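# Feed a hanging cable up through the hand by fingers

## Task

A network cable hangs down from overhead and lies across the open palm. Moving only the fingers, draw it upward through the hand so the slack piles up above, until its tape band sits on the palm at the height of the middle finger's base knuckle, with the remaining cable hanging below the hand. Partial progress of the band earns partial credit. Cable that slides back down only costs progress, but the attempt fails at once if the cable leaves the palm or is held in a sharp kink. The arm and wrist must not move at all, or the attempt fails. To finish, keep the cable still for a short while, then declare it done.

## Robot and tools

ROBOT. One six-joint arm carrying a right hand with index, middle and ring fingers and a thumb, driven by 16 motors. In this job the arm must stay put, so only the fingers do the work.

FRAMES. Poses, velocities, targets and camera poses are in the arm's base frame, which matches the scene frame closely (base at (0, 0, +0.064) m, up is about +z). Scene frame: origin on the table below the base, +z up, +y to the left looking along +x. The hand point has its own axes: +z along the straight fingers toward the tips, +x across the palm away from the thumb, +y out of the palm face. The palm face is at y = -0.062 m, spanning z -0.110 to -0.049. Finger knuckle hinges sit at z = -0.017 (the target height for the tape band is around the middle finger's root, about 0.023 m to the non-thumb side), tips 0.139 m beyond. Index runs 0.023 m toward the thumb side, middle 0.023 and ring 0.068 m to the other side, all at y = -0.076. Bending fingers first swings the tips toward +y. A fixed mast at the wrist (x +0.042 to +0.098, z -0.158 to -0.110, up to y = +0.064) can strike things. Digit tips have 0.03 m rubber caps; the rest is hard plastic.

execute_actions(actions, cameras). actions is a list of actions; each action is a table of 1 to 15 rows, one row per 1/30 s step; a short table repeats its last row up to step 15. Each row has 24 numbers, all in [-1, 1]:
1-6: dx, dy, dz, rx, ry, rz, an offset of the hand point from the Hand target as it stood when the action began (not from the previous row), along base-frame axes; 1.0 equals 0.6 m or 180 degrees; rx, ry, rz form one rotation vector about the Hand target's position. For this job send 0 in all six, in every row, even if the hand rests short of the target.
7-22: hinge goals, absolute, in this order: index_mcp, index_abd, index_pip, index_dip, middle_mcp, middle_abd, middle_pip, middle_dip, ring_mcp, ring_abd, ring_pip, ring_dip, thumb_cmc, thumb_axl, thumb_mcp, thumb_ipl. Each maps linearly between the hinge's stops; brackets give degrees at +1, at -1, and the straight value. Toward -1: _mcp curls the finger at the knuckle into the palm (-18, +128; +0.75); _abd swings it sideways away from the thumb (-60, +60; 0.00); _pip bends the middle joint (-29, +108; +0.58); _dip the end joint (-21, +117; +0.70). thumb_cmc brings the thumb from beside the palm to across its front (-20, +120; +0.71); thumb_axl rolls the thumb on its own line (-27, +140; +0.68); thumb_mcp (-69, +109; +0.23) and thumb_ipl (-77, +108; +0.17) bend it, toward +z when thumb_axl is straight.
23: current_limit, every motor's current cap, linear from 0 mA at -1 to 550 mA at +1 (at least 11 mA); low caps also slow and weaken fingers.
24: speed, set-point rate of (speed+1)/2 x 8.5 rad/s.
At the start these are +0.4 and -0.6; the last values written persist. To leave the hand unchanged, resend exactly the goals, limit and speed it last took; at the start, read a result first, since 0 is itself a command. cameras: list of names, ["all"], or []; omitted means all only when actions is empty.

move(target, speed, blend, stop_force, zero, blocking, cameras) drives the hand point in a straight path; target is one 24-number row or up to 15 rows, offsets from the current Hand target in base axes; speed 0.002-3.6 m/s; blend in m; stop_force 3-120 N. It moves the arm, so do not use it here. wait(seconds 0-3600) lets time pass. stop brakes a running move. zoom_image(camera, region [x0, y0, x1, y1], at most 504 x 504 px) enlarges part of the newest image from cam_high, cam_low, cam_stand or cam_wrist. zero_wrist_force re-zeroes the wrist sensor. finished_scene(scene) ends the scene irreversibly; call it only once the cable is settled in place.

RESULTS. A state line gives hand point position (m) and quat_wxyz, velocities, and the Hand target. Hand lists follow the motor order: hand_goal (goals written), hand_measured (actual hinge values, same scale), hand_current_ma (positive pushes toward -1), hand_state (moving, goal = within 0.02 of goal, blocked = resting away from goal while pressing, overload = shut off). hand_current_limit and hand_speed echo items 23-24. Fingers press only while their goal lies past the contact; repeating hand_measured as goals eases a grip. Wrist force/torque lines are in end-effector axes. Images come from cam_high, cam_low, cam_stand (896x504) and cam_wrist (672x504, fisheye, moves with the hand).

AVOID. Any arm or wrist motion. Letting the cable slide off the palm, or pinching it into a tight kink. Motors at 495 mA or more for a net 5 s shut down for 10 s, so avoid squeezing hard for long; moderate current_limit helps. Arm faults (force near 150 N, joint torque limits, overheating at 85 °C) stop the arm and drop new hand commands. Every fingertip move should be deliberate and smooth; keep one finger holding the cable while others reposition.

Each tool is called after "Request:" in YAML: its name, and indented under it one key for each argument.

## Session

Scene 1 was done. Now scene 2.

Request:
execute_actions:
  actions: []
  cameras: ["cam_stand", "cam_wrist"]

Scene clock: 0.00 s.
end_effector_position=(+0.5992, +0.0263, +0.7070) hand_goal=(+0.754, +0.000, +0.576, +0.696, +0.754, +0.000, +0.576, +0.696, +0.754, +0.000, +0.576, +0.696, +0.714, +0.678, +0.226, +0.168) hand_measured=(+0.754, +0.000, +0.576, +0.696, +0.754, +0.000, +0.576, +0.696, +0.754, +0.000, +0.576, +0.696, +0.714, +0.678, +0.226, +0.168) hand_current_ma=(+0, +0, +0, +0, +0, +0, +0, +0, +0, +0, +0, +0, +0, +0, +0, +0) hand_state=(goal, goal, goal, goal, goal, goal, goal, goal, goal, goal, goal, goal, goal, goal, goal, goal) hand_current_limit=0.40 hand_speed=-0.60 end_effector_quat_wxyz=(-0.026, +0.696, +0.064, +0.715)
Joint positions: [-0.144 -1.674 1.585 -3.076 -1.299 1.522]
Joint velocities: within noise
Joint torques (N m): no reading
Wrist force (N): no reading
Wrist torque (N m): no reading
Wrist force, peak (N): no reading
Hand target: +0.5992, +0.0263, +0.7070; -0.026, +0.696, +0.064, +0.715
camera_calibration:
cam_stand: T_world_to_cam=[[0.99307, 0.11724, -0.00769, -0.51214], [-0.01119, 0.02927, -0.99951, 0.57683], [-0.11696, 0.99267, 0.03038, 0.37383]] pos_world=[0.55877, -0.32793, 0.56126]
cam_wrist: T_world_to_cam=[[0.15011, -0.65126, -0.74386, 0.48934], [-0.80169, 0.36012, -0.47708, 0.75835], [0.57858, 0.66796, -0.46805, 0.08298]] pos_world=[0.48649, -0.00983, 0.76463]
Images, in order (width x height): cam_stand 896x504, cam_wrist 672x504.

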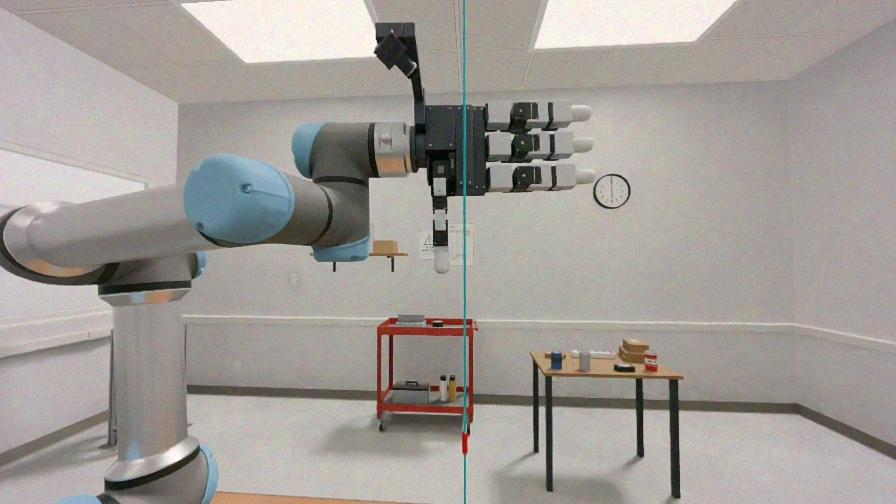

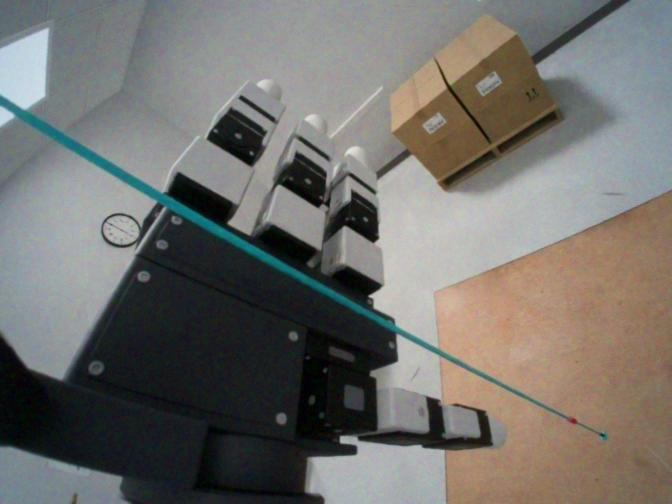

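Request:
execute_actions:
  actions:
    - [[0,0,0,0,0,0,0.3,0,-0.5,0.2,0.3,0,-0.5,0.2,0.3,0,-0.5,0.2,0.5,0.678,0.1,0.168,0.6,-0.5]]
    - [[0,0,0,0,0,0,0.3,0,-0.5,0.2,0.3,0,-0.5,0.2,0.3,0,-0.5,0.2,0.5,0.678,0.1,0.168,0.6,-0.5]]
    - [[0,0,0,0,0,0,0.3,0,-0.5,0.2,0.3,0,-0.5,0.2,0.3,0,-0.5,0.2,0.5,0.678,0.1,0.168,0.6,-0.5]]
  cameras: ["cam_stand", "cam_wrist"]

Scene clock: 48.67 s.
end_effector_position=(+0.5992, +0.0263, +0.7070) hand_goal=(+0.300, +0.000, -0.500, +0.200, +0.300, +0.000, -0.500, +0.200, +0.300, +0.000, -0.500, +0.200, +0.500, +0.678, +0.100, +0.168) hand_measured=(+0.302, +0.002, -0.498, +0.202, +0.302, +0.002, -0.498, +0.202, +0.302, +0.002, -0.498, +0.202, +0.504, +0.678, +0.102, +0.168) hand_current_ma=(+1, +1, +2, +2, +1, +1, +2, +2, +1, +1, +1, +2, +5, +0, +4, +0) hand_state=(goal, goal, goal, goal, goal, goal, goal, goal, goal, goal, goal, goal, goal, goal, goal, goal) hand_current_limit=0.60 hand_speed=-0.50 end_effector_quat_wxyz=(-0.026, +0.696, +0.064, +0.715)
Joint positions: [-0.144 -1.674 1.585 -3.076 -1.299 1.522]
Joint torques (N m): [0.37 -18.04 -24.96 -2.23 -0.37 -0.51]
Wrist force (N): [0.1 0.2 0.1]
Wrist torque (N m): [0.00 0.05 0.15]
Wrist force, peak (N): [0.3 1.1 -0.4]
Hand target: +0.5992, +0.0263, +0.7070; -0.026, +0.696, +0.064, +0.715
Off the commanded pose: 0.000 m, 0 deg.
cam_stand: T_world_to_cam=[[0.99307, 0.11724, -0.00769, -0.51214], [-0.01119, 0.02927, -0.99951, 0.57683], [-0.11696, 0.99267, 0.03038, 0.37383]] pos_world=[0.55877, -0.32793, 0.56126]
cam_wrist: T_world_to_cam=[[0.15011, -0.65126, -0.74386, 0.48934], [-0.80169, 0.36012, -0.47708, 0.75835], [0.57858, 0.66796, -0.46805, 0.08298]] pos_world=[0.48649, -0.00983, 0.76463]

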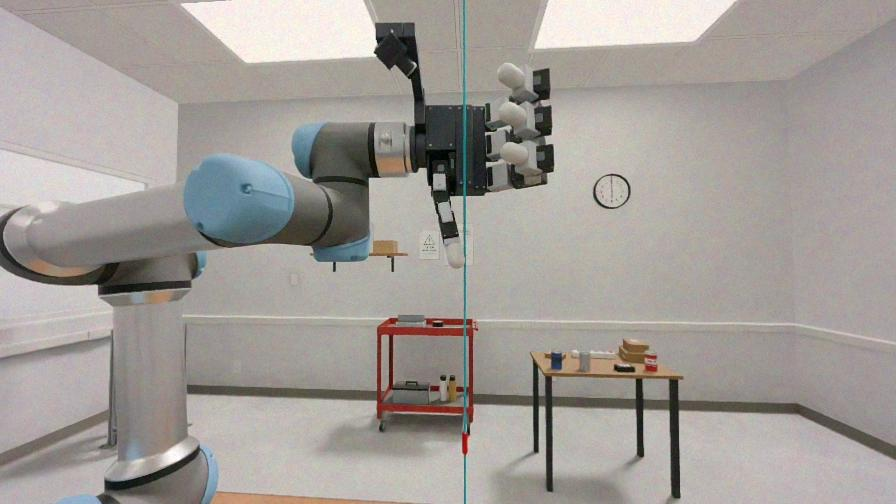

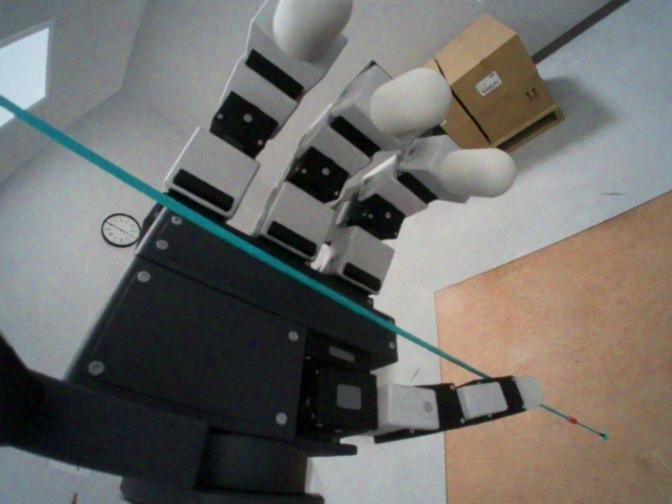

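Request:
execute_actions:
  actions:
    - [[0,0,0,0,0,0,-0.04,-0.55,-0.78,0.03,-0.04,-0.55,-0.78,0.03,-0.04,-0.55,-0.78,0.03,0.5,0.678,0.09,0.168,0.6,-0.5]]
    - [[0,0,0,0,0,0,-0.04,-0.55,-0.78,0.03,-0.04,-0.55,-0.78,0.03,-0.04,-0.55,-0.78,0.03,0.5,0.678,0.09,0.168,0.6,-0.5]]
    - [[0,0,0,0,0,0,-0.04,-0.55,-0.78,0.03,-0.04,-0.55,-0.78,0.03,-0.04,-0.55,-0.78,0.03,0.5,0.678,0.09,0.168,0.6,-0.5]]
  cameras: ["cam_stand", "cam_wrist"]

Request:
zoom_image:
  camera: "cam_stand"
  region: [410, 50, 570, 230]

Scene clock: 57.97 s.
end_effector_position=(+0.5992, +0.0263, +0.7070) hand_goal=(-0.040, -0.550, -0.780, +0.030, -0.040, -0.550, -0.780, +0.030, -0.040, -0.550, -0.780, +0.030, +0.500, +0.678, +0.090, +0.168) hand_measured=(-0.038, -0.544, -0.780, +0.032, -0.038, -0.544, -0.780, +0.032, -0.038, -0.544, -0.780, +0.032, +0.504, +0.678, +0.094, +0.168) hand_current_ma=(+1, +5, +0, +2, +1, +5, +0, +2, +1, +5, +0, +2, +5, +0, +5, +0) hand_state=(goal, goal, goal, goal, goal, goal, goal, goal, goal, goal, goal, goal, goal, goal, goal, goal) hand_current_limit=0.60 hand_speed=-0.50 end_effector_quat_wxyz=(-0.026, +0.696, +0.064, +0.715)
Joint positions: [-0.144 -1.674 1.585 -3.076 -1.299 1.522]
Joint torques (N m): [0.71 -17.82 -24.95 -2.04 -0.58 -0.47]
Wrist force (N): [0.1 0.1 -0.1]
Wrist torque (N m): [0.01 0.09 0.18]
Wrist force, peak (N): [0.4 0.6 -0.2]
Hand target: +0.5992, +0.0263, +0.7070; -0.026, +0.696, +0.064, +0.715
Off the commanded pose: 0.000 m, 0 deg.
cam_stand: T_world_to_cam=[[0.99307, 0.11724, -0.00769, -0.51214], [-0.01119, 0.02927, -0.99951, 0.57683], [-0.11696, 0.99267, 0.03038, 0.37383]] pos_world=[0.55877, -0.32793, 0.56126]
cam_wrist: T_world_to_cam=[[0.15011, -0.65126, -0.74386, 0.48934], [-0.80169, 0.36012, -0.47708, 0.75835], [0.57858, 0.66796, -0.46805, 0.08298]] pos_world=[0.48649, -0.00983, 0.76463]

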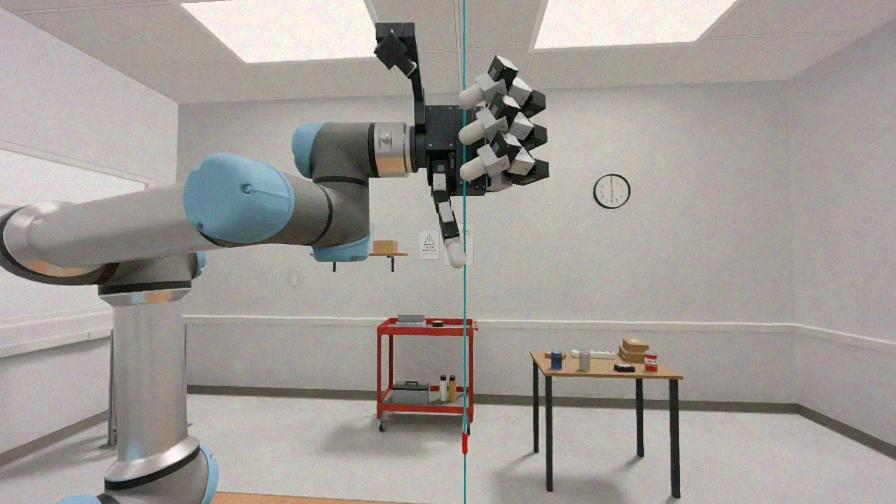

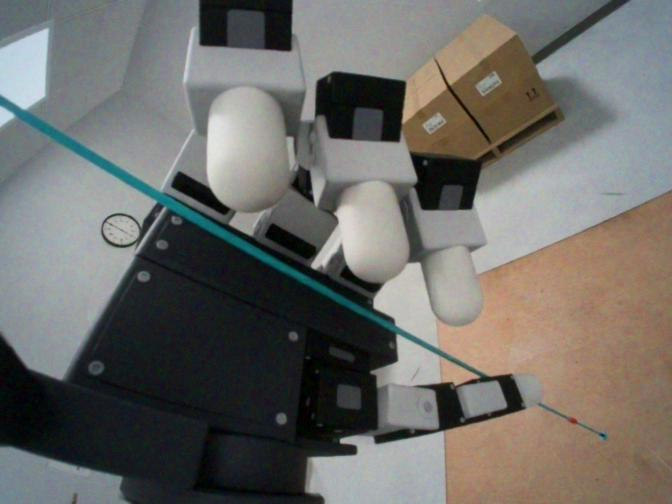

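Scaled by 2.800 from the camera's image (finer frame: 1280x720).

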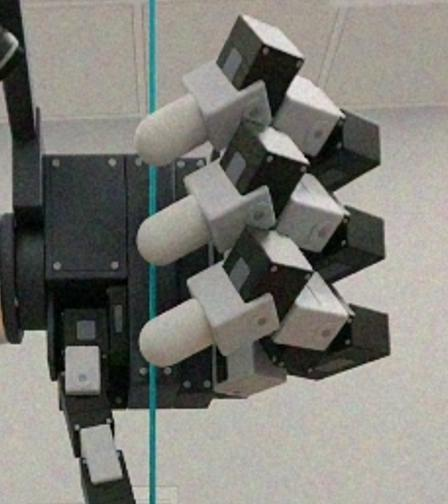

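Request:
execute_actions:
  actions:
    - [[0,0,0,0,0,0,-0.04,-0.55,-0.78,0.03,-0.04,-0.55,-0.78,0.03,-0.26,-0.55,-0.92,-0.12,0.5,0.678,0.079,0.168,0.6,-0.65]]
    - [[0,0,0,0,0,0,-0.04,-0.55,-0.78,0.03,-0.04,-0.55,-0.78,0.03,-0.26,-0.55,-0.92,-0.12,0.5,0.678,0.079,0.168,0.6,-0.65]]
  cameras: ["cam_stand", "cam_wrist"]

Request:
zoom_image:
  camera: "cam_stand"
  region: [410, 50, 570, 230]

Scene clock: 77.77 s.
end_effector_position=(+0.5992, +0.0263, +0.7070) hand_goal=(-0.040, -0.550, -0.780, +0.030, -0.040, -0.550, -0.780, +0.030, -0.260, -0.550, -0.920, -0.120, +0.500, +0.678, +0.080, +0.168) hand_measured=(-0.038, -0.544, -0.780, +0.032, -0.038, -0.544, -0.780, +0.032, -0.240, -0.550, -0.910, -0.116, +0.504, +0.678, +0.084, +0.168) hand_current_ma=(+1, +5, +0, +2, +1, +5, +0, +2, +38, +0, +14, +5, +5, +0, +5, +0) hand_state=(goal, goal, goal, goal, goal, goal, goal, goal, blocked, goal, goal, goal, goal, goal, goal, goal) hand_current_limit=0.60 hand_speed=-0.65 end_effector_quat_wxyz=(-0.026, +0.696, +0.064, +0.715)
Joint positions: [-0.144 -1.674 1.585 -3.076 -1.299 1.522]
Joint torques (N m): [0.22 -18.1 -25.31 -2.09 -0.62 -0.58]
Wrist force (N): [-0.1 0.2 -0.1]
Wrist torque (N m): [0.02 0.13 0.16]
Wrist force, peak (N): [0.5 0.4 0.1]
Hand target: +0.5992, +0.0263, +0.7070; -0.026, +0.696, +0.064, +0.715
Off the commanded pose: 0.000 m, 0 deg.
cam_stand: T_world_to_cam=[[0.99307, 0.11724, -0.00769, -0.51214], [-0.01119, 0.02927, -0.99951, 0.57683], [-0.11696, 0.99267, 0.03038, 0.37383]] pos_world=[0.55877, -0.32793, 0.56126]
cam_wrist: T_world_to_cam=[[0.15011, -0.65126, -0.74386, 0.48934], [-0.80169, 0.36012, -0.47708, 0.75835], [0.57858, 0.66796, -0.46805, 0.08298]] pos_world=[0.48649, -0.00983, 0.76463]

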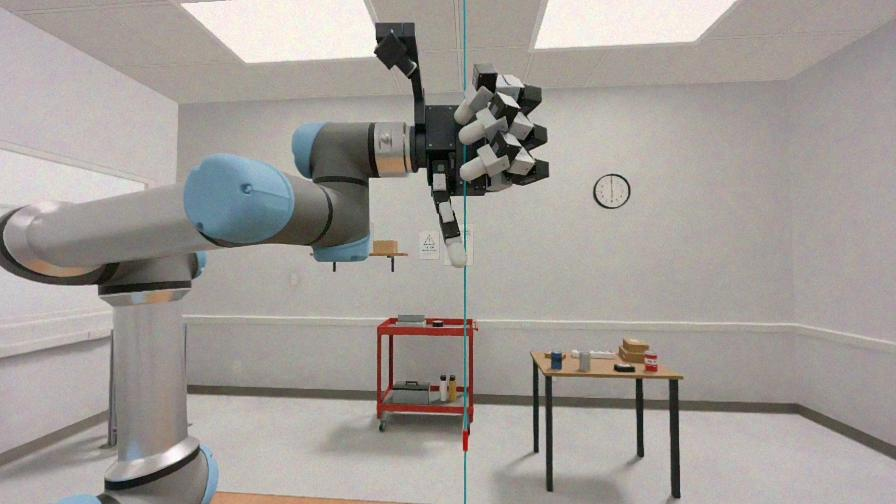

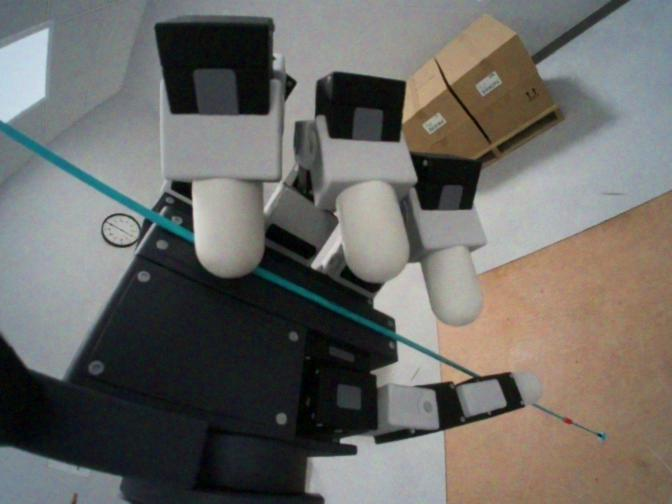

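Scaled by 2.800 from the camera's image (finer frame: 1280x720).

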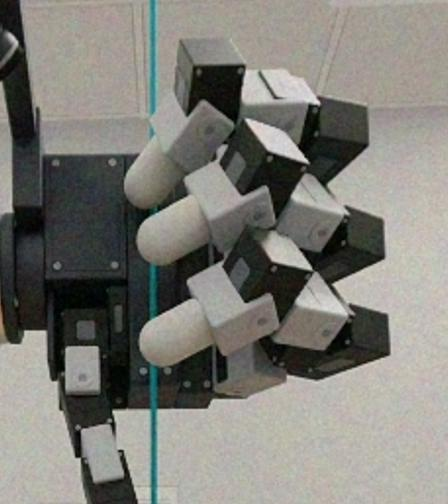

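Request:
execute_actions:
  actions:
    - [[0,0,0,0,0,0,-0.04,-0.55,-0.78,0.03,-0.265,-0.55,-0.93,-0.12,-0.275,-0.55,-0.935,-0.13,0.5,0.678,0.079,0.168,0.6,-0.65]]
    - [[0,0,0,0,0,0,-0.04,-0.55,-0.78,0.03,-0.265,-0.55,-0.93,-0.12,-0.275,-0.55,-0.935,-0.13,0.5,0.678,0.079,0.168,0.6,-0.65]]
    - [[0,0,0,0,0,0,-0.265,-0.55,-0.93,-0.12,-0.265,-0.55,-0.93,-0.12,-0.275,-0.55,-0.935,-0.13,0.5,0.678,0.079,0.168,0.6,-0.65]]
    - [[0,0,0,0,0,0,-0.265,-0.55,-0.93,-0.12,-0.265,-0.55,-0.93,-0.12,-0.275,-0.55,-0.935,-0.13,0.5,0.678,0.079,0.168,0.6,-0.65]]
  cameras: ["cam_stand", "cam_wrist"]

Request:
zoom_image:
  camera: "cam_stand"
  region: [410, 50, 570, 230]

Scene clock: 101.17 s.
end_effector_position=(+0.5992, +0.0263, +0.7070) hand_goal=(-0.264, -0.550, -0.930, -0.120, -0.264, -0.550, -0.930, -0.120, -0.274, -0.550, -0.934, -0.130, +0.500, +0.678, +0.080, +0.168) hand_measured=(-0.232, -0.554, -0.914, -0.114, -0.232, -0.552, -0.912, -0.114, -0.244, -0.550, -0.910, -0.116, +0.504, +0.678, +0.084, +0.168) hand_current_ma=(+72, -3, +24, +6, +75, -2, +30, +7, +63, +0, +46, +23, +5, +0, +5, +0) hand_state=(blocked, goal, goal, goal, blocked, goal, goal, goal, blocked, goal, blocked, goal, goal, goal, goal, goal) hand_current_limit=0.60 hand_speed=-0.65 end_effector_quat_wxyz=(-0.026, +0.696, +0.064, +0.715)
Joint positions: [-0.144 -1.674 1.585 -3.076 -1.299 1.522]
Joint torques (N m): [-0.97 -17.98 -23.92 -2.07 -0.96 -0.45]
Wrist force (N): [0.3 0.2 0.2]
Wrist torque (N m): [-0.01 0.11 0.20]
Wrist force, peak (N): [0.7 0.2 0.1]
Hand target: +0.5992, +0.0263, +0.7070; -0.026, +0.696, +0.064, +0.715
Off the commanded pose: 0.000 m, 0 deg.
cam_stand: T_world_to_cam=[[0.99307, 0.11724, -0.00769, -0.51214], [-0.01119, 0.02927, -0.99951, 0.57683], [-0.11696, 0.99267, 0.03038, 0.37383]] pos_world=[0.55877, -0.32793, 0.56126]
cam_wrist: T_world_to_cam=[[0.15011, -0.65126, -0.74386, 0.48934], [-0.80169, 0.36012, -0.47708, 0.75835], [0.57858, 0.66796, -0.46805, 0.08298]] pos_world=[0.48649, -0.00983, 0.76463]

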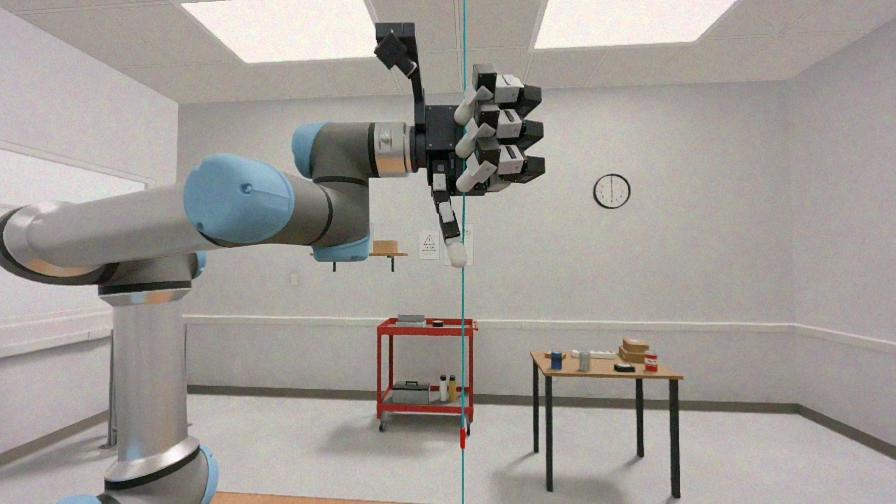

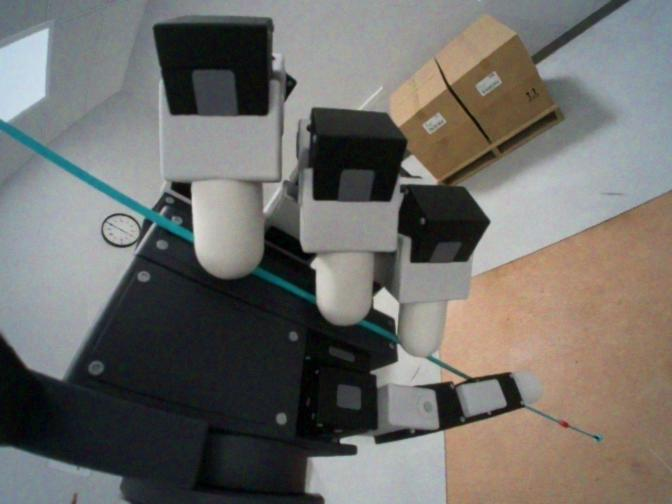

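Scaled by 2.800 from the camera's image (finer frame: 1280x720).

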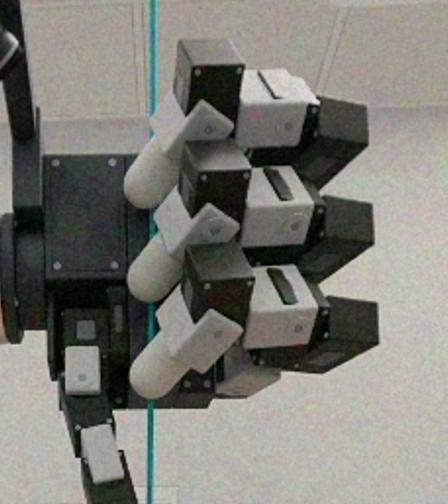

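Request:
execute_actions:
  actions:
    - [[0,0,0,0,0,0,-0.262,0.3,-0.93,-0.125,-0.262,0.3,-0.93,-0.125,-0.27,0.3,-0.93,-0.13,0.5,0.678,0.079,0.168,0.75,-0.7]]
    - [[0,0,0,0,0,0,-0.262,0.3,-0.93,-0.125,-0.262,0.3,-0.93,-0.125,-0.27,0.3,-0.93,-0.13,0.5,0.678,0.079,0.168,0.75,-0.7]]
  cameras: ["cam_stand", "cam_wrist"]

Request:
zoom_image:
  camera: "cam_stand"
  region: [410, 50, 570, 230]

Scene clock: 109.10 s.
end_effector_position=(+0.5992, +0.0263, +0.7070) hand_goal=(-0.262, +0.300, -0.930, -0.124, -0.262, +0.300, -0.930, -0.124, -0.270, +0.300, -0.930, -0.130, +0.500, +0.678, +0.080, +0.168) hand_measured=(-0.236, +0.280, -0.872, -0.102, -0.238, +0.290, -0.882, -0.108, -0.248, +0.296, -0.896, -0.114, +0.504, +0.678, +0.084, +0.168) hand_current_ma=(+53, -27, +152, +42, +48, -12, +118, +26, +44, -4, +73, +25, +5, +0, +5, +0) hand_state=(blocked, goal, blocked, blocked, blocked, goal, blocked, goal, blocked, goal, blocked, goal, goal, goal, goal, goal) hand_current_limit=0.75 hand_speed=-0.70 end_effector_quat_wxyz=(-0.026, +0.696, +0.064, +0.715)
Joint positions: [-0.144 -1.674 1.585 -3.076 -1.299 1.522]
Joint torques (N m): [-1.44 -17.48 -22.93 -2.03 -1.38 -0.51]
Wrist force (N): [0.3 0.2 0.0]
Wrist torque (N m): [0.01 0.11 0.19]
Wrist force, peak (N): [0.8 0.6 -0.1]
Hand target: +0.5992, +0.0263, +0.7070; -0.026, +0.696, +0.064, +0.715
Off the commanded pose: 0.000 m, 0 deg.
cam_stand: T_world_to_cam=[[0.99307, 0.11724, -0.00769, -0.51214], [-0.01119, 0.02927, -0.99951, 0.57683], [-0.11696, 0.99267, 0.03038, 0.37383]] pos_world=[0.55877, -0.32793, 0.56126]
cam_wrist: T_world_to_cam=[[0.15011, -0.65126, -0.74386, 0.48934], [-0.80169, 0.36012, -0.47708, 0.75835], [0.57858, 0.66796, -0.46805, 0.08298]] pos_world=[0.48649, -0.00983, 0.76463]

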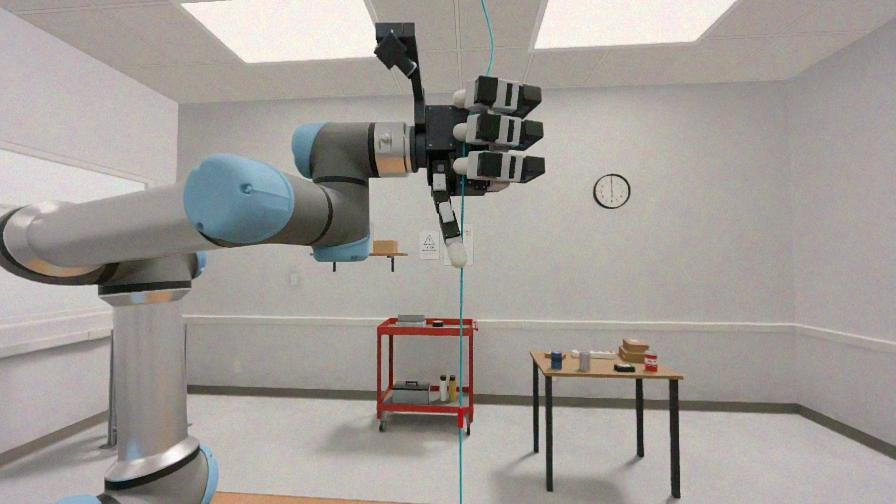

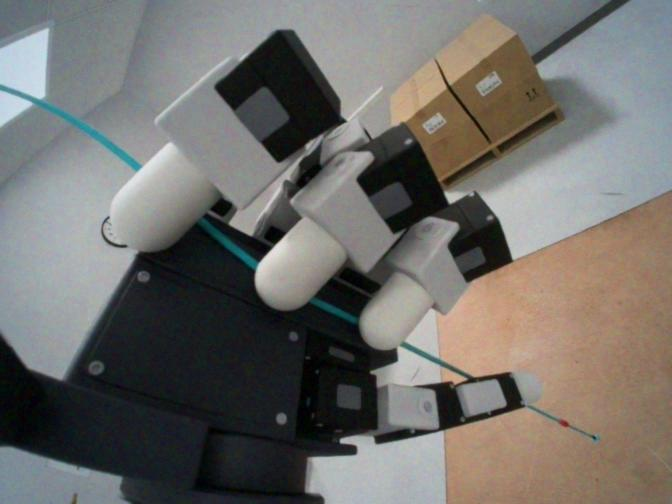

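Scaled by 2.800 from the camera's image (finer frame: 1280x720).

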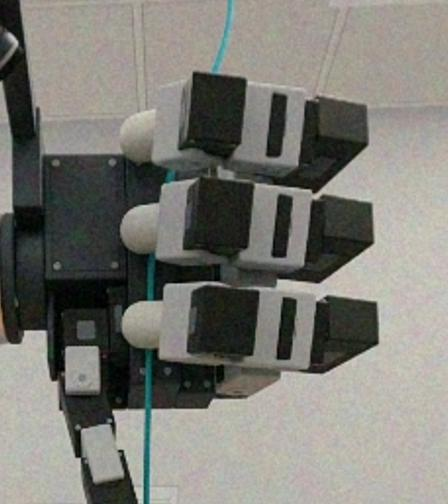

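Request:
execute_actions:
  actions:
    - [[0,0,0,0,0,0,-0.262,0.3,-0.93,-0.125,-0.262,0.3,-0.93,-0.125,-0.02,-0.55,-0.78,-0.02,0.5,0.678,0.079,0.168,0.75,-0.4]]
    - [[0,0,0,0,0,0,-0.262,0.3,-0.93,-0.125,-0.262,0.3,-0.93,-0.125,-0.02,-0.55,-0.78,-0.02,0.5,0.678,0.079,0.168,0.75,-0.4]]
  cameras: ["cam_stand", "cam_wrist"]

Request:
zoom_image:
  camera: "cam_stand"
  region: [410, 0, 570, 180]

Request:
zoom_image:
  camera: "cam_wrist"
  region: [80, 80, 440, 360]

Scene clock: 136.53 s.
end_effector_position=(+0.5992, +0.0263, +0.7070) hand_goal=(-0.262, +0.300, -0.930, -0.124, -0.262, +0.300, -0.930, -0.124, -0.020, -0.550, -0.780, -0.020, +0.500, +0.678, +0.080, +0.168) hand_measured=(-0.236, +0.280, -0.872, -0.102, -0.238, +0.290, -0.882, -0.108, -0.022, -0.544, -0.782, -0.022, +0.504, +0.678, +0.084, +0.168) hand_current_ma=(+53, -27, +152, +42, +48, -12, +118, +26, -1, +5, -1, -1, +5, +0, +5, +0) hand_state=(blocked, goal, blocked, blocked, blocked, goal, blocked, goal, goal, goal, goal, goal, goal, goal, goal, goal) hand_current_limit=0.75 hand_speed=-0.40 end_effector_quat_wxyz=(-0.026, +0.696, +0.064, +0.715)
Joint positions: [-0.144 -1.674 1.585 -3.076 -1.299 1.522]
Joint torques (N m): [-1.96 -17.82 -22.7 -1.78 -1.84 -0.48]
Wrist force (N): [-0.1 0.3 0.2]
Wrist torque (N m): [0.02 0.12 0.18]
Wrist force, peak (N): [0.4 0.5 -0.1]
Hand target: +0.5992, +0.0263, +0.7070; -0.026, +0.696, +0.064, +0.715
Off the commanded pose: 0.000 m, 0 deg.
cam_stand: T_world_to_cam=[[0.99307, 0.11724, -0.00769, -0.51214], [-0.01119, 0.02927, -0.99951, 0.57683], [-0.11696, 0.99267, 0.03038, 0.37383]] pos_world=[0.55877, -0.32793, 0.56126]
cam_wrist: T_world_to_cam=[[0.15011, -0.65126, -0.74386, 0.48934], [-0.80169, 0.36012, -0.47708, 0.75835], [0.57858, 0.66796, -0.46805, 0.08298]] pos_world=[0.48649, -0.00983, 0.76463]

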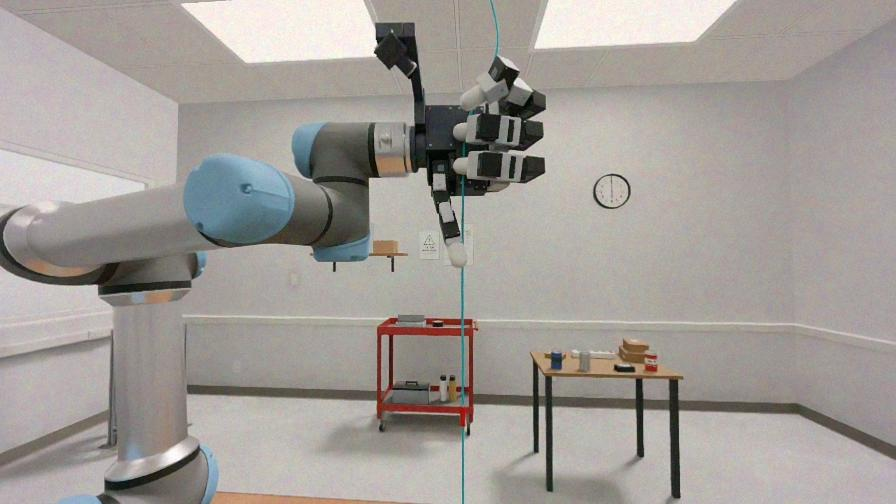

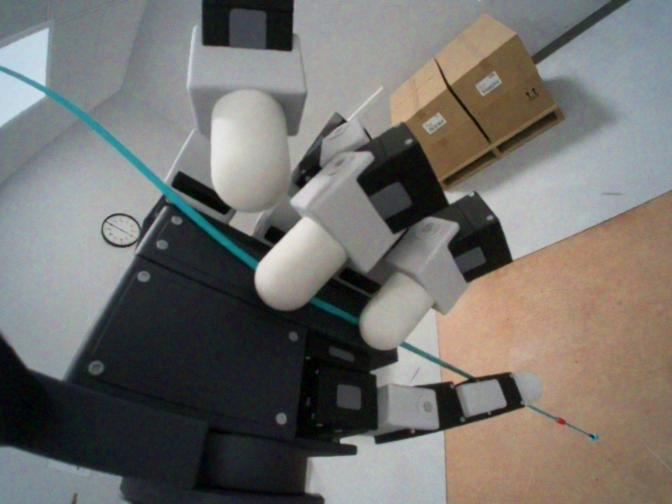

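Scaled by 2.800 from the camera's image (finer frame: 1280x720).

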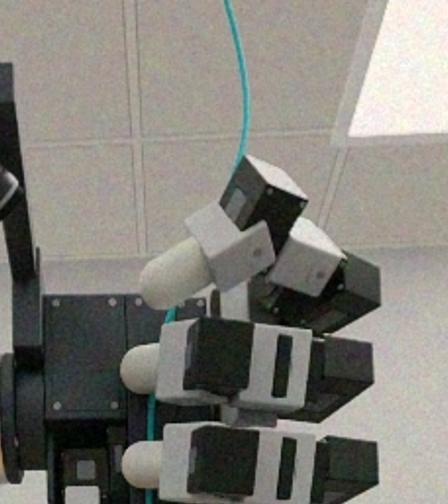

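Scaled by 1.400 from the camera's image (finer frame: 960x720).

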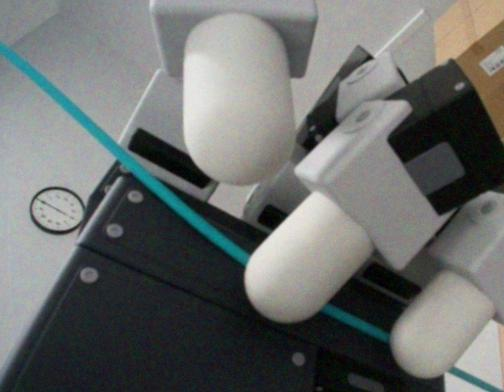

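Request:
execute_actions:
  actions:
    - [[0,0,0,0,0,0,-0.262,0.3,-0.93,-0.125,-0.262,0.3,-0.93,-0.125,-0.214,-0.55,-0.935,-0.24,0.5,0.678,0.079,0.168,0.75,-0.65]]
    - [[0,0,0,0,0,0,-0.262,0.3,-0.93,-0.125,-0.262,0.3,-0.93,-0.125,-0.214,-0.55,-0.935,-0.24,0.5,0.678,0.079,0.168,0.75,-0.65]]
    - [[0,0,0,0,0,0,-0.262,0.3,-0.93,-0.125,-0.262,0.3,-0.93,-0.125,-0.3,-0.55,-0.935,-0.08,0.5,0.678,0.079,0.168,0.75,-0.85]]
    - [[0,0,0,0,0,0,-0.262,0.3,-0.93,-0.125,-0.262,0.3,-0.93,-0.125,-0.3,-0.55,-0.935,-0.08,0.5,0.678,0.079,0.168,0.75,-0.85]]
  cameras: ["cam_stand", "cam_wrist"]

Request:
zoom_image:
  camera: "cam_stand"
  region: [410, 0, 570, 180]

Request:
zoom_image:
  camera: "cam_wrist"
  region: [80, 80, 440, 360]

Scene clock: 187.47 s.
end_effector_position=(+0.5992, +0.0263, +0.7070) hand_goal=(-0.262, +0.300, -0.930, -0.124, -0.262, +0.300, -0.930, -0.124, -0.300, -0.550, -0.934, -0.080, +0.500, +0.678, +0.080, +0.168) hand_measured=(-0.236, +0.282, -0.872, -0.102, -0.242, +0.292, -0.882, -0.108, -0.276, -0.554, -0.924, -0.084, +0.504, +0.678, +0.084, +0.168) hand_current_ma=(+51, -24, +152, +42, +36, -8, +118, +24, +48, -4, +13, -5, +5, +0, +5, +0) hand_state=(blocked, goal, blocked, blocked, goal, goal, blocked, goal, blocked, goal, goal, goal, goal, goal, goal, goal) hand_current_limit=0.75 hand_speed=-0.85 end_effector_quat_wxyz=(-0.026, +0.696, +0.064, +0.715)
Joint positions: [-0.144 -1.674 1.585 -3.076 -1.299 1.522]
Joint torques (N m): [-2.56 -18.49 -21.5 -1.32 -1.94 -0.54]
Wrist force (N): [-0.2 0.2 0.1]
Wrist torque (N m): [0.01 0.15 0.16]
Wrist force, peak (N): [0.1 0.5 0.3]
Hand target: +0.5992, +0.0263, +0.7070; -0.026, +0.696, +0.064, +0.715
Off the commanded pose: 0.000 m, 0 deg.
cam_stand: T_world_to_cam=[[0.99307, 0.11724, -0.00769, -0.51214], [-0.01119, 0.02927, -0.99951, 0.57683], [-0.11696, 0.99267, 0.03038, 0.37383]] pos_world=[0.55877, -0.32793, 0.56126]
cam_wrist: T_world_to_cam=[[0.15011, -0.65126, -0.74386, 0.48934], [-0.80169, 0.36012, -0.47708, 0.75835], [0.57858, 0.66796, -0.46805, 0.08298]] pos_world=[0.48649, -0.00983, 0.76463]

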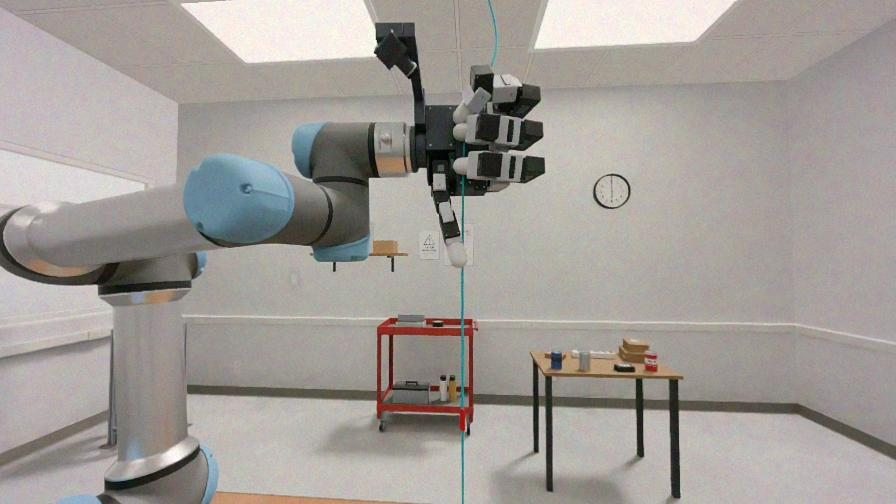

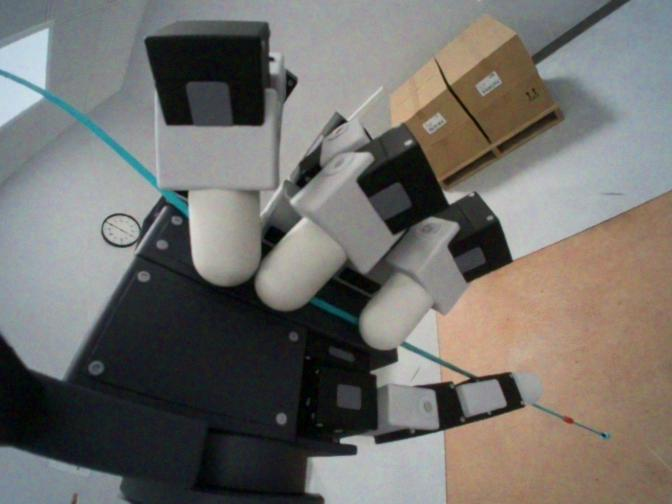

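Scaled by 2.800 from the camera's image (finer frame: 1280x720).

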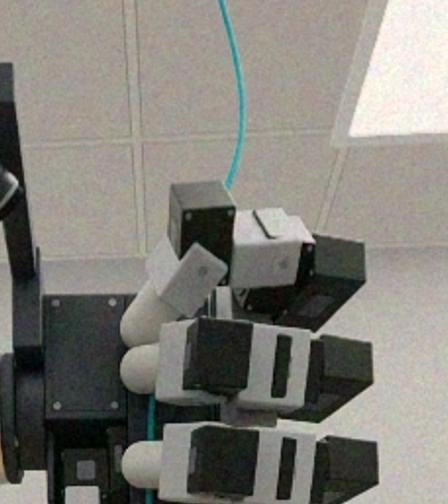

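Scaled by 1.400 from the camera's image (finer frame: 960x720).

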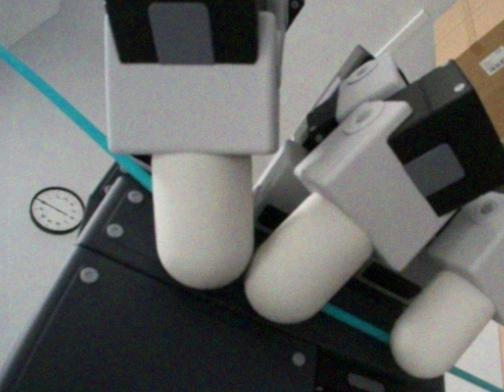

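Request:
execute_actions:
  actions:
    - [[0,0,0,0,0,0,-0.262,0.3,-0.93,-0.125,-0.262,0.3,-0.93,-0.125,-0.04,-0.55,-0.78,0.03,0.5,0.678,0.079,0.168,0.75,-0.5]]
    - [[0,0,0,0,0,0,-0.04,0.2,-0.78,0.03,-0.04,0.2,-0.78,0.03,-0.04,-0.55,-0.78,0.03,0.5,0.678,0.079,0.168,0.75,-0.5]]
    - [[0,0,0,0,0,0,-0.04,-0.55,-0.78,0.03,-0.04,-0.55,-0.78,0.03,-0.04,-0.55,-0.78,0.03,0.5,0.678,0.079,0.168,0.75,-0.5]]
    - [[0,0,0,0,0,0,-0.04,-0.55,-0.78,0.03,-0.04,-0.55,-0.78,0.03,-0.04,-0.55,-0.78,0.03,0.5,0.678,0.079,0.168,0.75,-0.5]]
    - [[0,0,0,0,0,0,-0.04,-0.55,-0.78,0.03,-0.04,-0.55,-0.78,0.03,-0.04,-0.55,-0.78,0.03,0.5,0.678,0.079,0.168,0.75,-0.5]]
    - [[0,0,0,0,0,0,-0.04,-0.55,-0.78,0.03,-0.04,-0.55,-0.78,0.03,-0.04,-0.55,-0.78,0.03,0.5,0.678,0.079,0.168,0.75,-0.5]]
  cameras: ["cam_stand", "cam_wrist"]

Request:
zoom_image:
  camera: "cam_stand"
  region: [410, 0, 570, 180]

Scene clock: 240.10 s.
end_effector_position=(+0.5992, +0.0263, +0.7070) hand_goal=(-0.040, -0.550, -0.780, +0.030, -0.040, -0.550, -0.780, +0.030, -0.040, -0.550, -0.780, +0.030, +0.500, +0.678, +0.080, +0.168) hand_measured=(-0.042, -0.544, -0.782, +0.028, -0.042, -0.544, -0.782, +0.028, -0.042, -0.552, -0.784, +0.028, +0.504, +0.678, +0.084, +0.168) hand_current_ma=(-1, +5, -1, -2, -1, +5, -1, -1, -1, -1, -4, -2, +5, +0, +5, +0) hand_state=(goal, goal, goal, goal, goal, goal, goal, goal, goal, goal, goal, goal, goal, goal, goal, goal) hand_current_limit=0.75 hand_speed=-0.50 end_effector_quat_wxyz=(-0.026, +0.696, +0.064, +0.715)
Joint positions: [-0.144 -1.674 1.585 -3.076 -1.299 1.522]
Joint torques (N m): [-3.31 -17.91 -19.62 -1 -1.08 -0.67]
Wrist force (N): [0.4 0.4 -0.1]
Wrist torque (N m): [0.05 0.06 0.20]
Wrist force, peak (N): [0.2 0.6 -0.2]
Hand target: +0.5992, +0.0263, +0.7070; -0.026, +0.696, +0.064, +0.715
Off the commanded pose: 0.000 m, 0 deg.
cam_stand: T_world_to_cam=[[0.99307, 0.11724, -0.00769, -0.51214], [-0.01119, 0.02927, -0.99951, 0.57683], [-0.11696, 0.99267, 0.03038, 0.37383]] pos_world=[0.55877, -0.32793, 0.56126]
cam_wrist: T_world_to_cam=[[0.15011, -0.65126, -0.74386, 0.48934], [-0.80169, 0.36012, -0.47708, 0.75835], [0.57858, 0.66796, -0.46805, 0.08298]] pos_world=[0.48649, -0.00983, 0.76463]

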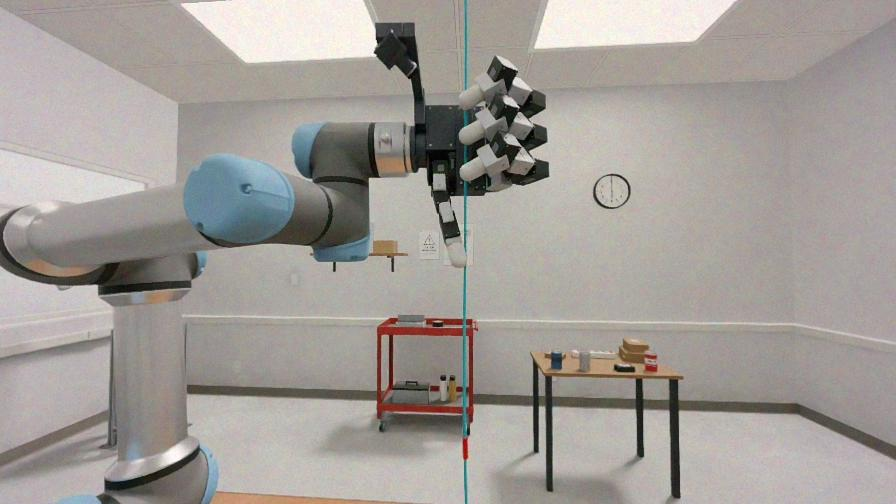

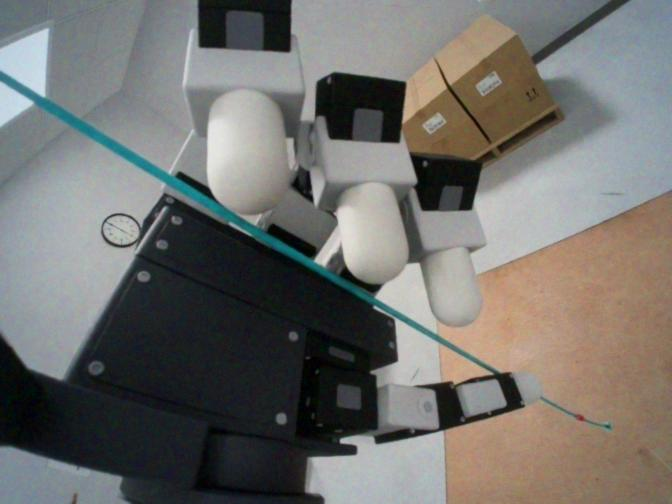

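Scaled by 2.800 from the camera's image (finer frame: 1280x720).

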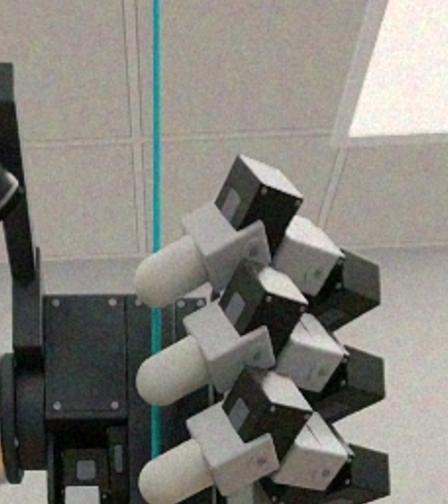

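Request:
execute_actions:
  actions:
    - [[0,0,0,0,0,0,-0.04,-0.55,-0.78,0.03,-0.04,-0.55,-0.78,0.03,-0.27,-0.55,-0.935,-0.13,0.5,0.678,0.079,0.168,0.75,-0.65]]
    - [[0,0,0,0,0,0,-0.04,-0.55,-0.78,0.03,-0.04,-0.55,-0.78,0.03,-0.27,-0.55,-0.935,-0.13,0.5,0.678,0.079,0.168,0.75,-0.65]]
    - [[0,0,0,0,0,0,-0.04,-0.55,-0.78,0.03,-0.04,-0.55,-0.78,0.03,-0.335,-0.55,-0.945,-0.02,0.5,0.678,0.079,0.168,0.75,-0.85]]
    - [[0,0,0,0,0,0,-0.04,-0.55,-0.78,0.03,-0.04,-0.55,-0.78,0.03,-0.335,-0.55,-0.945,-0.02,0.5,0.678,0.079,0.168,0.75,-0.85]]
  cameras: ["cam_stand", "cam_wrist"]

Request:
zoom_image:
  camera: "cam_stand"
  region: [410, 0, 570, 180]

Scene clock: 250.93 s.
end_effector_position=(+0.5992, +0.0263, +0.7070) hand_goal=(-0.040, -0.550, -0.780, +0.030, -0.040, -0.550, -0.780, +0.030, -0.334, -0.550, -0.944, -0.020, +0.500, +0.678, +0.080, +0.168) hand_measured=(-0.042, -0.544, -0.782, +0.028, -0.042, -0.544, -0.782, +0.028, -0.302, -0.562, -0.916, -0.016, +0.504, +0.678, +0.084, +0.168) hand_current_ma=(-1, +5, -1, -2, -1, +5, -1, -1, +75, -15, +54, +4, +5, +0, +5, +0) hand_state=(goal, goal, goal, goal, goal, goal, goal, goal, blocked, goal, blocked, goal, goal, goal, goal, goal) hand_current_limit=0.75 hand_speed=-0.85 end_effector_quat_wxyz=(-0.026, +0.696, +0.064, +0.715)
Joint positions: [-0.144 -1.674 1.585 -3.076 -1.299 1.522]
Joint torques (N m): [-3.51 -17.9 -19.66 -0.81 -0.98 -0.65]
Wrist force (N): [0.2 0.4 -0.1]
Wrist torque (N m): [0.04 0.10 0.18]
Wrist force, peak (N): [0.6 0.4 -0.1]
Hand target: +0.5992, +0.0263, +0.7070; -0.026, +0.696, +0.064, +0.715
Off the commanded pose: 0.000 m, 0 deg.
cam_stand: T_world_to_cam=[[0.99307, 0.11724, -0.00769, -0.51214], [-0.01119, 0.02927, -0.99951, 0.57683], [-0.11696, 0.99267, 0.03038, 0.37383]] pos_world=[0.55877, -0.32793, 0.56126]
cam_wrist: T_world_to_cam=[[0.15011, -0.65126, -0.74386, 0.48934], [-0.80169, 0.36012, -0.47708, 0.75835], [0.57858, 0.66796, -0.46805, 0.08298]] pos_world=[0.48649, -0.00983, 0.76463]

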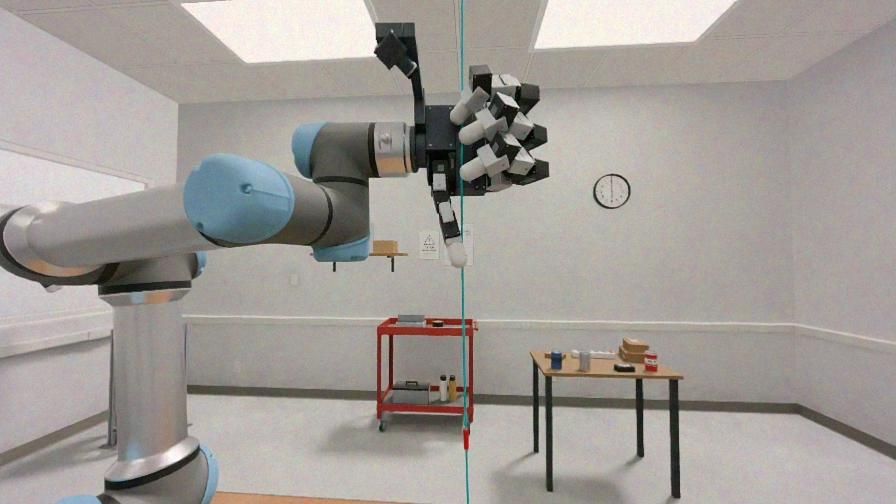

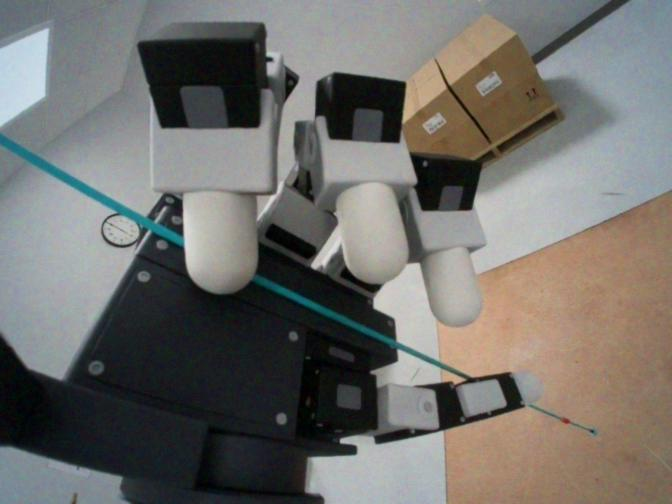

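Scaled by 2.800 from the camera's image (finer frame: 1280x720).

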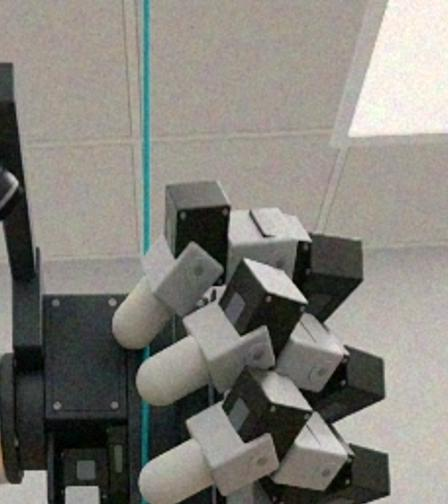

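Request:
execute_actions:
  actions:
    - [[0,0,0,0,0,0,-0.12,-0.55,-0.78,0.14,-0.12,-0.55,-0.78,0.14,-0.335,-0.55,-0.945,-0.02,0.5,0.678,0.079,0.168,0.75,-0.65]]
    - [[0,0,0,0,0,0,-0.12,-0.55,-0.78,0.14,-0.307,-0.55,-0.94,-0.05,-0.335,-0.55,-0.945,-0.02,0.5,0.678,0.079,0.168,0.75,-0.65]]
    - [[0,0,0,0,0,0,-0.307,-0.55,-0.94,-0.05,-0.307,-0.55,-0.94,-0.05,-0.335,-0.55,-0.945,-0.02,0.5,0.678,0.079,0.168,0.75,-0.65]]
    - [[0,0,0,0,0,0,-0.307,-0.55,-0.94,-0.05,-0.307,-0.55,-0.94,-0.05,-0.335,-0.55,-0.945,-0.02,0.5,0.678,0.079,0.168,0.75,-0.65]]
  cameras: ["cam_stand", "cam_wrist"]

Request:
zoom_image:
  camera: "cam_stand"
  region: [410, 50, 570, 230]

Scene clock: 262.73 s.
end_effector_position=(+0.5992, +0.0263, +0.7070) hand_goal=(-0.306, -0.550, -0.940, -0.050, -0.306, -0.550, -0.940, -0.050, -0.334, -0.550, -0.944, -0.020, +0.500, +0.678, +0.080, +0.168) hand_measured=(-0.276, -0.552, -0.916, -0.026, -0.276, -0.550, -0.916, -0.028, -0.302, -0.562, -0.916, -0.016, +0.504, +0.678, +0.084, +0.168) hand_current_ma=(+68, -1, +44, +46, +68, +0, +45, +40, +75, -16, +53, +4, +5, +0, +5, +0) hand_state=(blocked, goal, blocked, blocked, blocked, goal, blocked, blocked, blocked, goal, blocked, goal, goal, goal, goal, goal) hand_current_limit=0.75 hand_speed=-0.65 end_effector_quat_wxyz=(-0.026, +0.696, +0.064, +0.715)
Joint positions: [-0.144 -1.674 1.585 -3.076 -1.299 1.522]
Joint torques (N m): [-3.43 -18.32 -19.03 -0.85 -0.73 -0.65]
Wrist force (N): [0.1 0.2 0.0]
Wrist torque (N m): [0.02 0.12 0.18]
Wrist force, peak (N): [0.3 0.5 -0.4]
Hand target: +0.5992, +0.0263, +0.7070; -0.026, +0.696, +0.064, +0.715
Off the commanded pose: 0.000 m, 0 deg.
cam_stand: T_world_to_cam=[[0.99307, 0.11724, -0.00769, -0.51214], [-0.01119, 0.02927, -0.99951, 0.57683], [-0.11696, 0.99267, 0.03038, 0.37383]] pos_world=[0.55877, -0.32793, 0.56126]
cam_wrist: T_world_to_cam=[[0.15011, -0.65126, -0.74386, 0.48934], [-0.80169, 0.36012, -0.47708, 0.75835], [0.57858, 0.66796, -0.46805, 0.08298]] pos_world=[0.48649, -0.00983, 0.76463]

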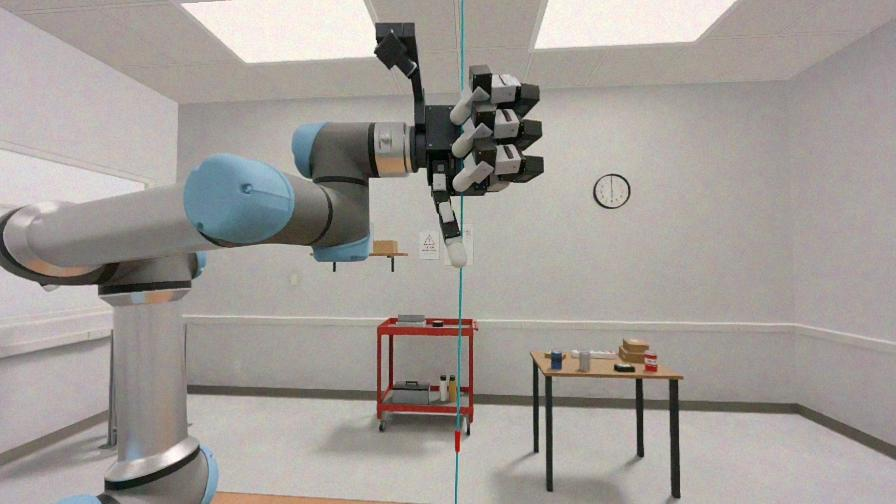

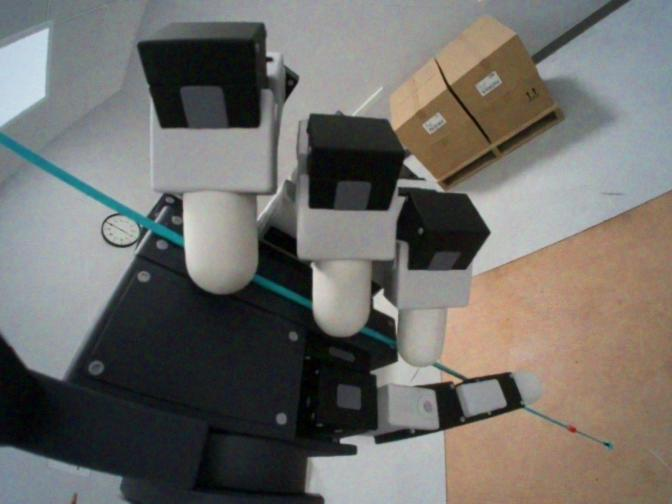

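Scaled by 2.800 from the camera's image (finer frame: 1280x720).

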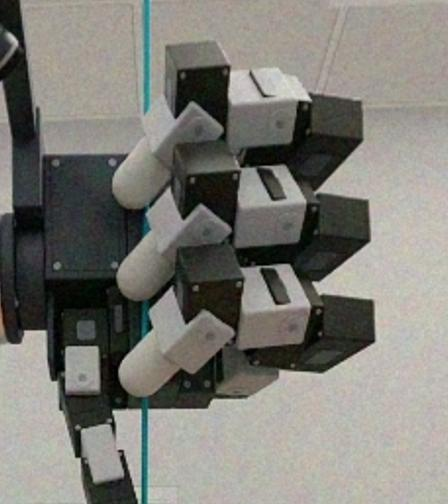

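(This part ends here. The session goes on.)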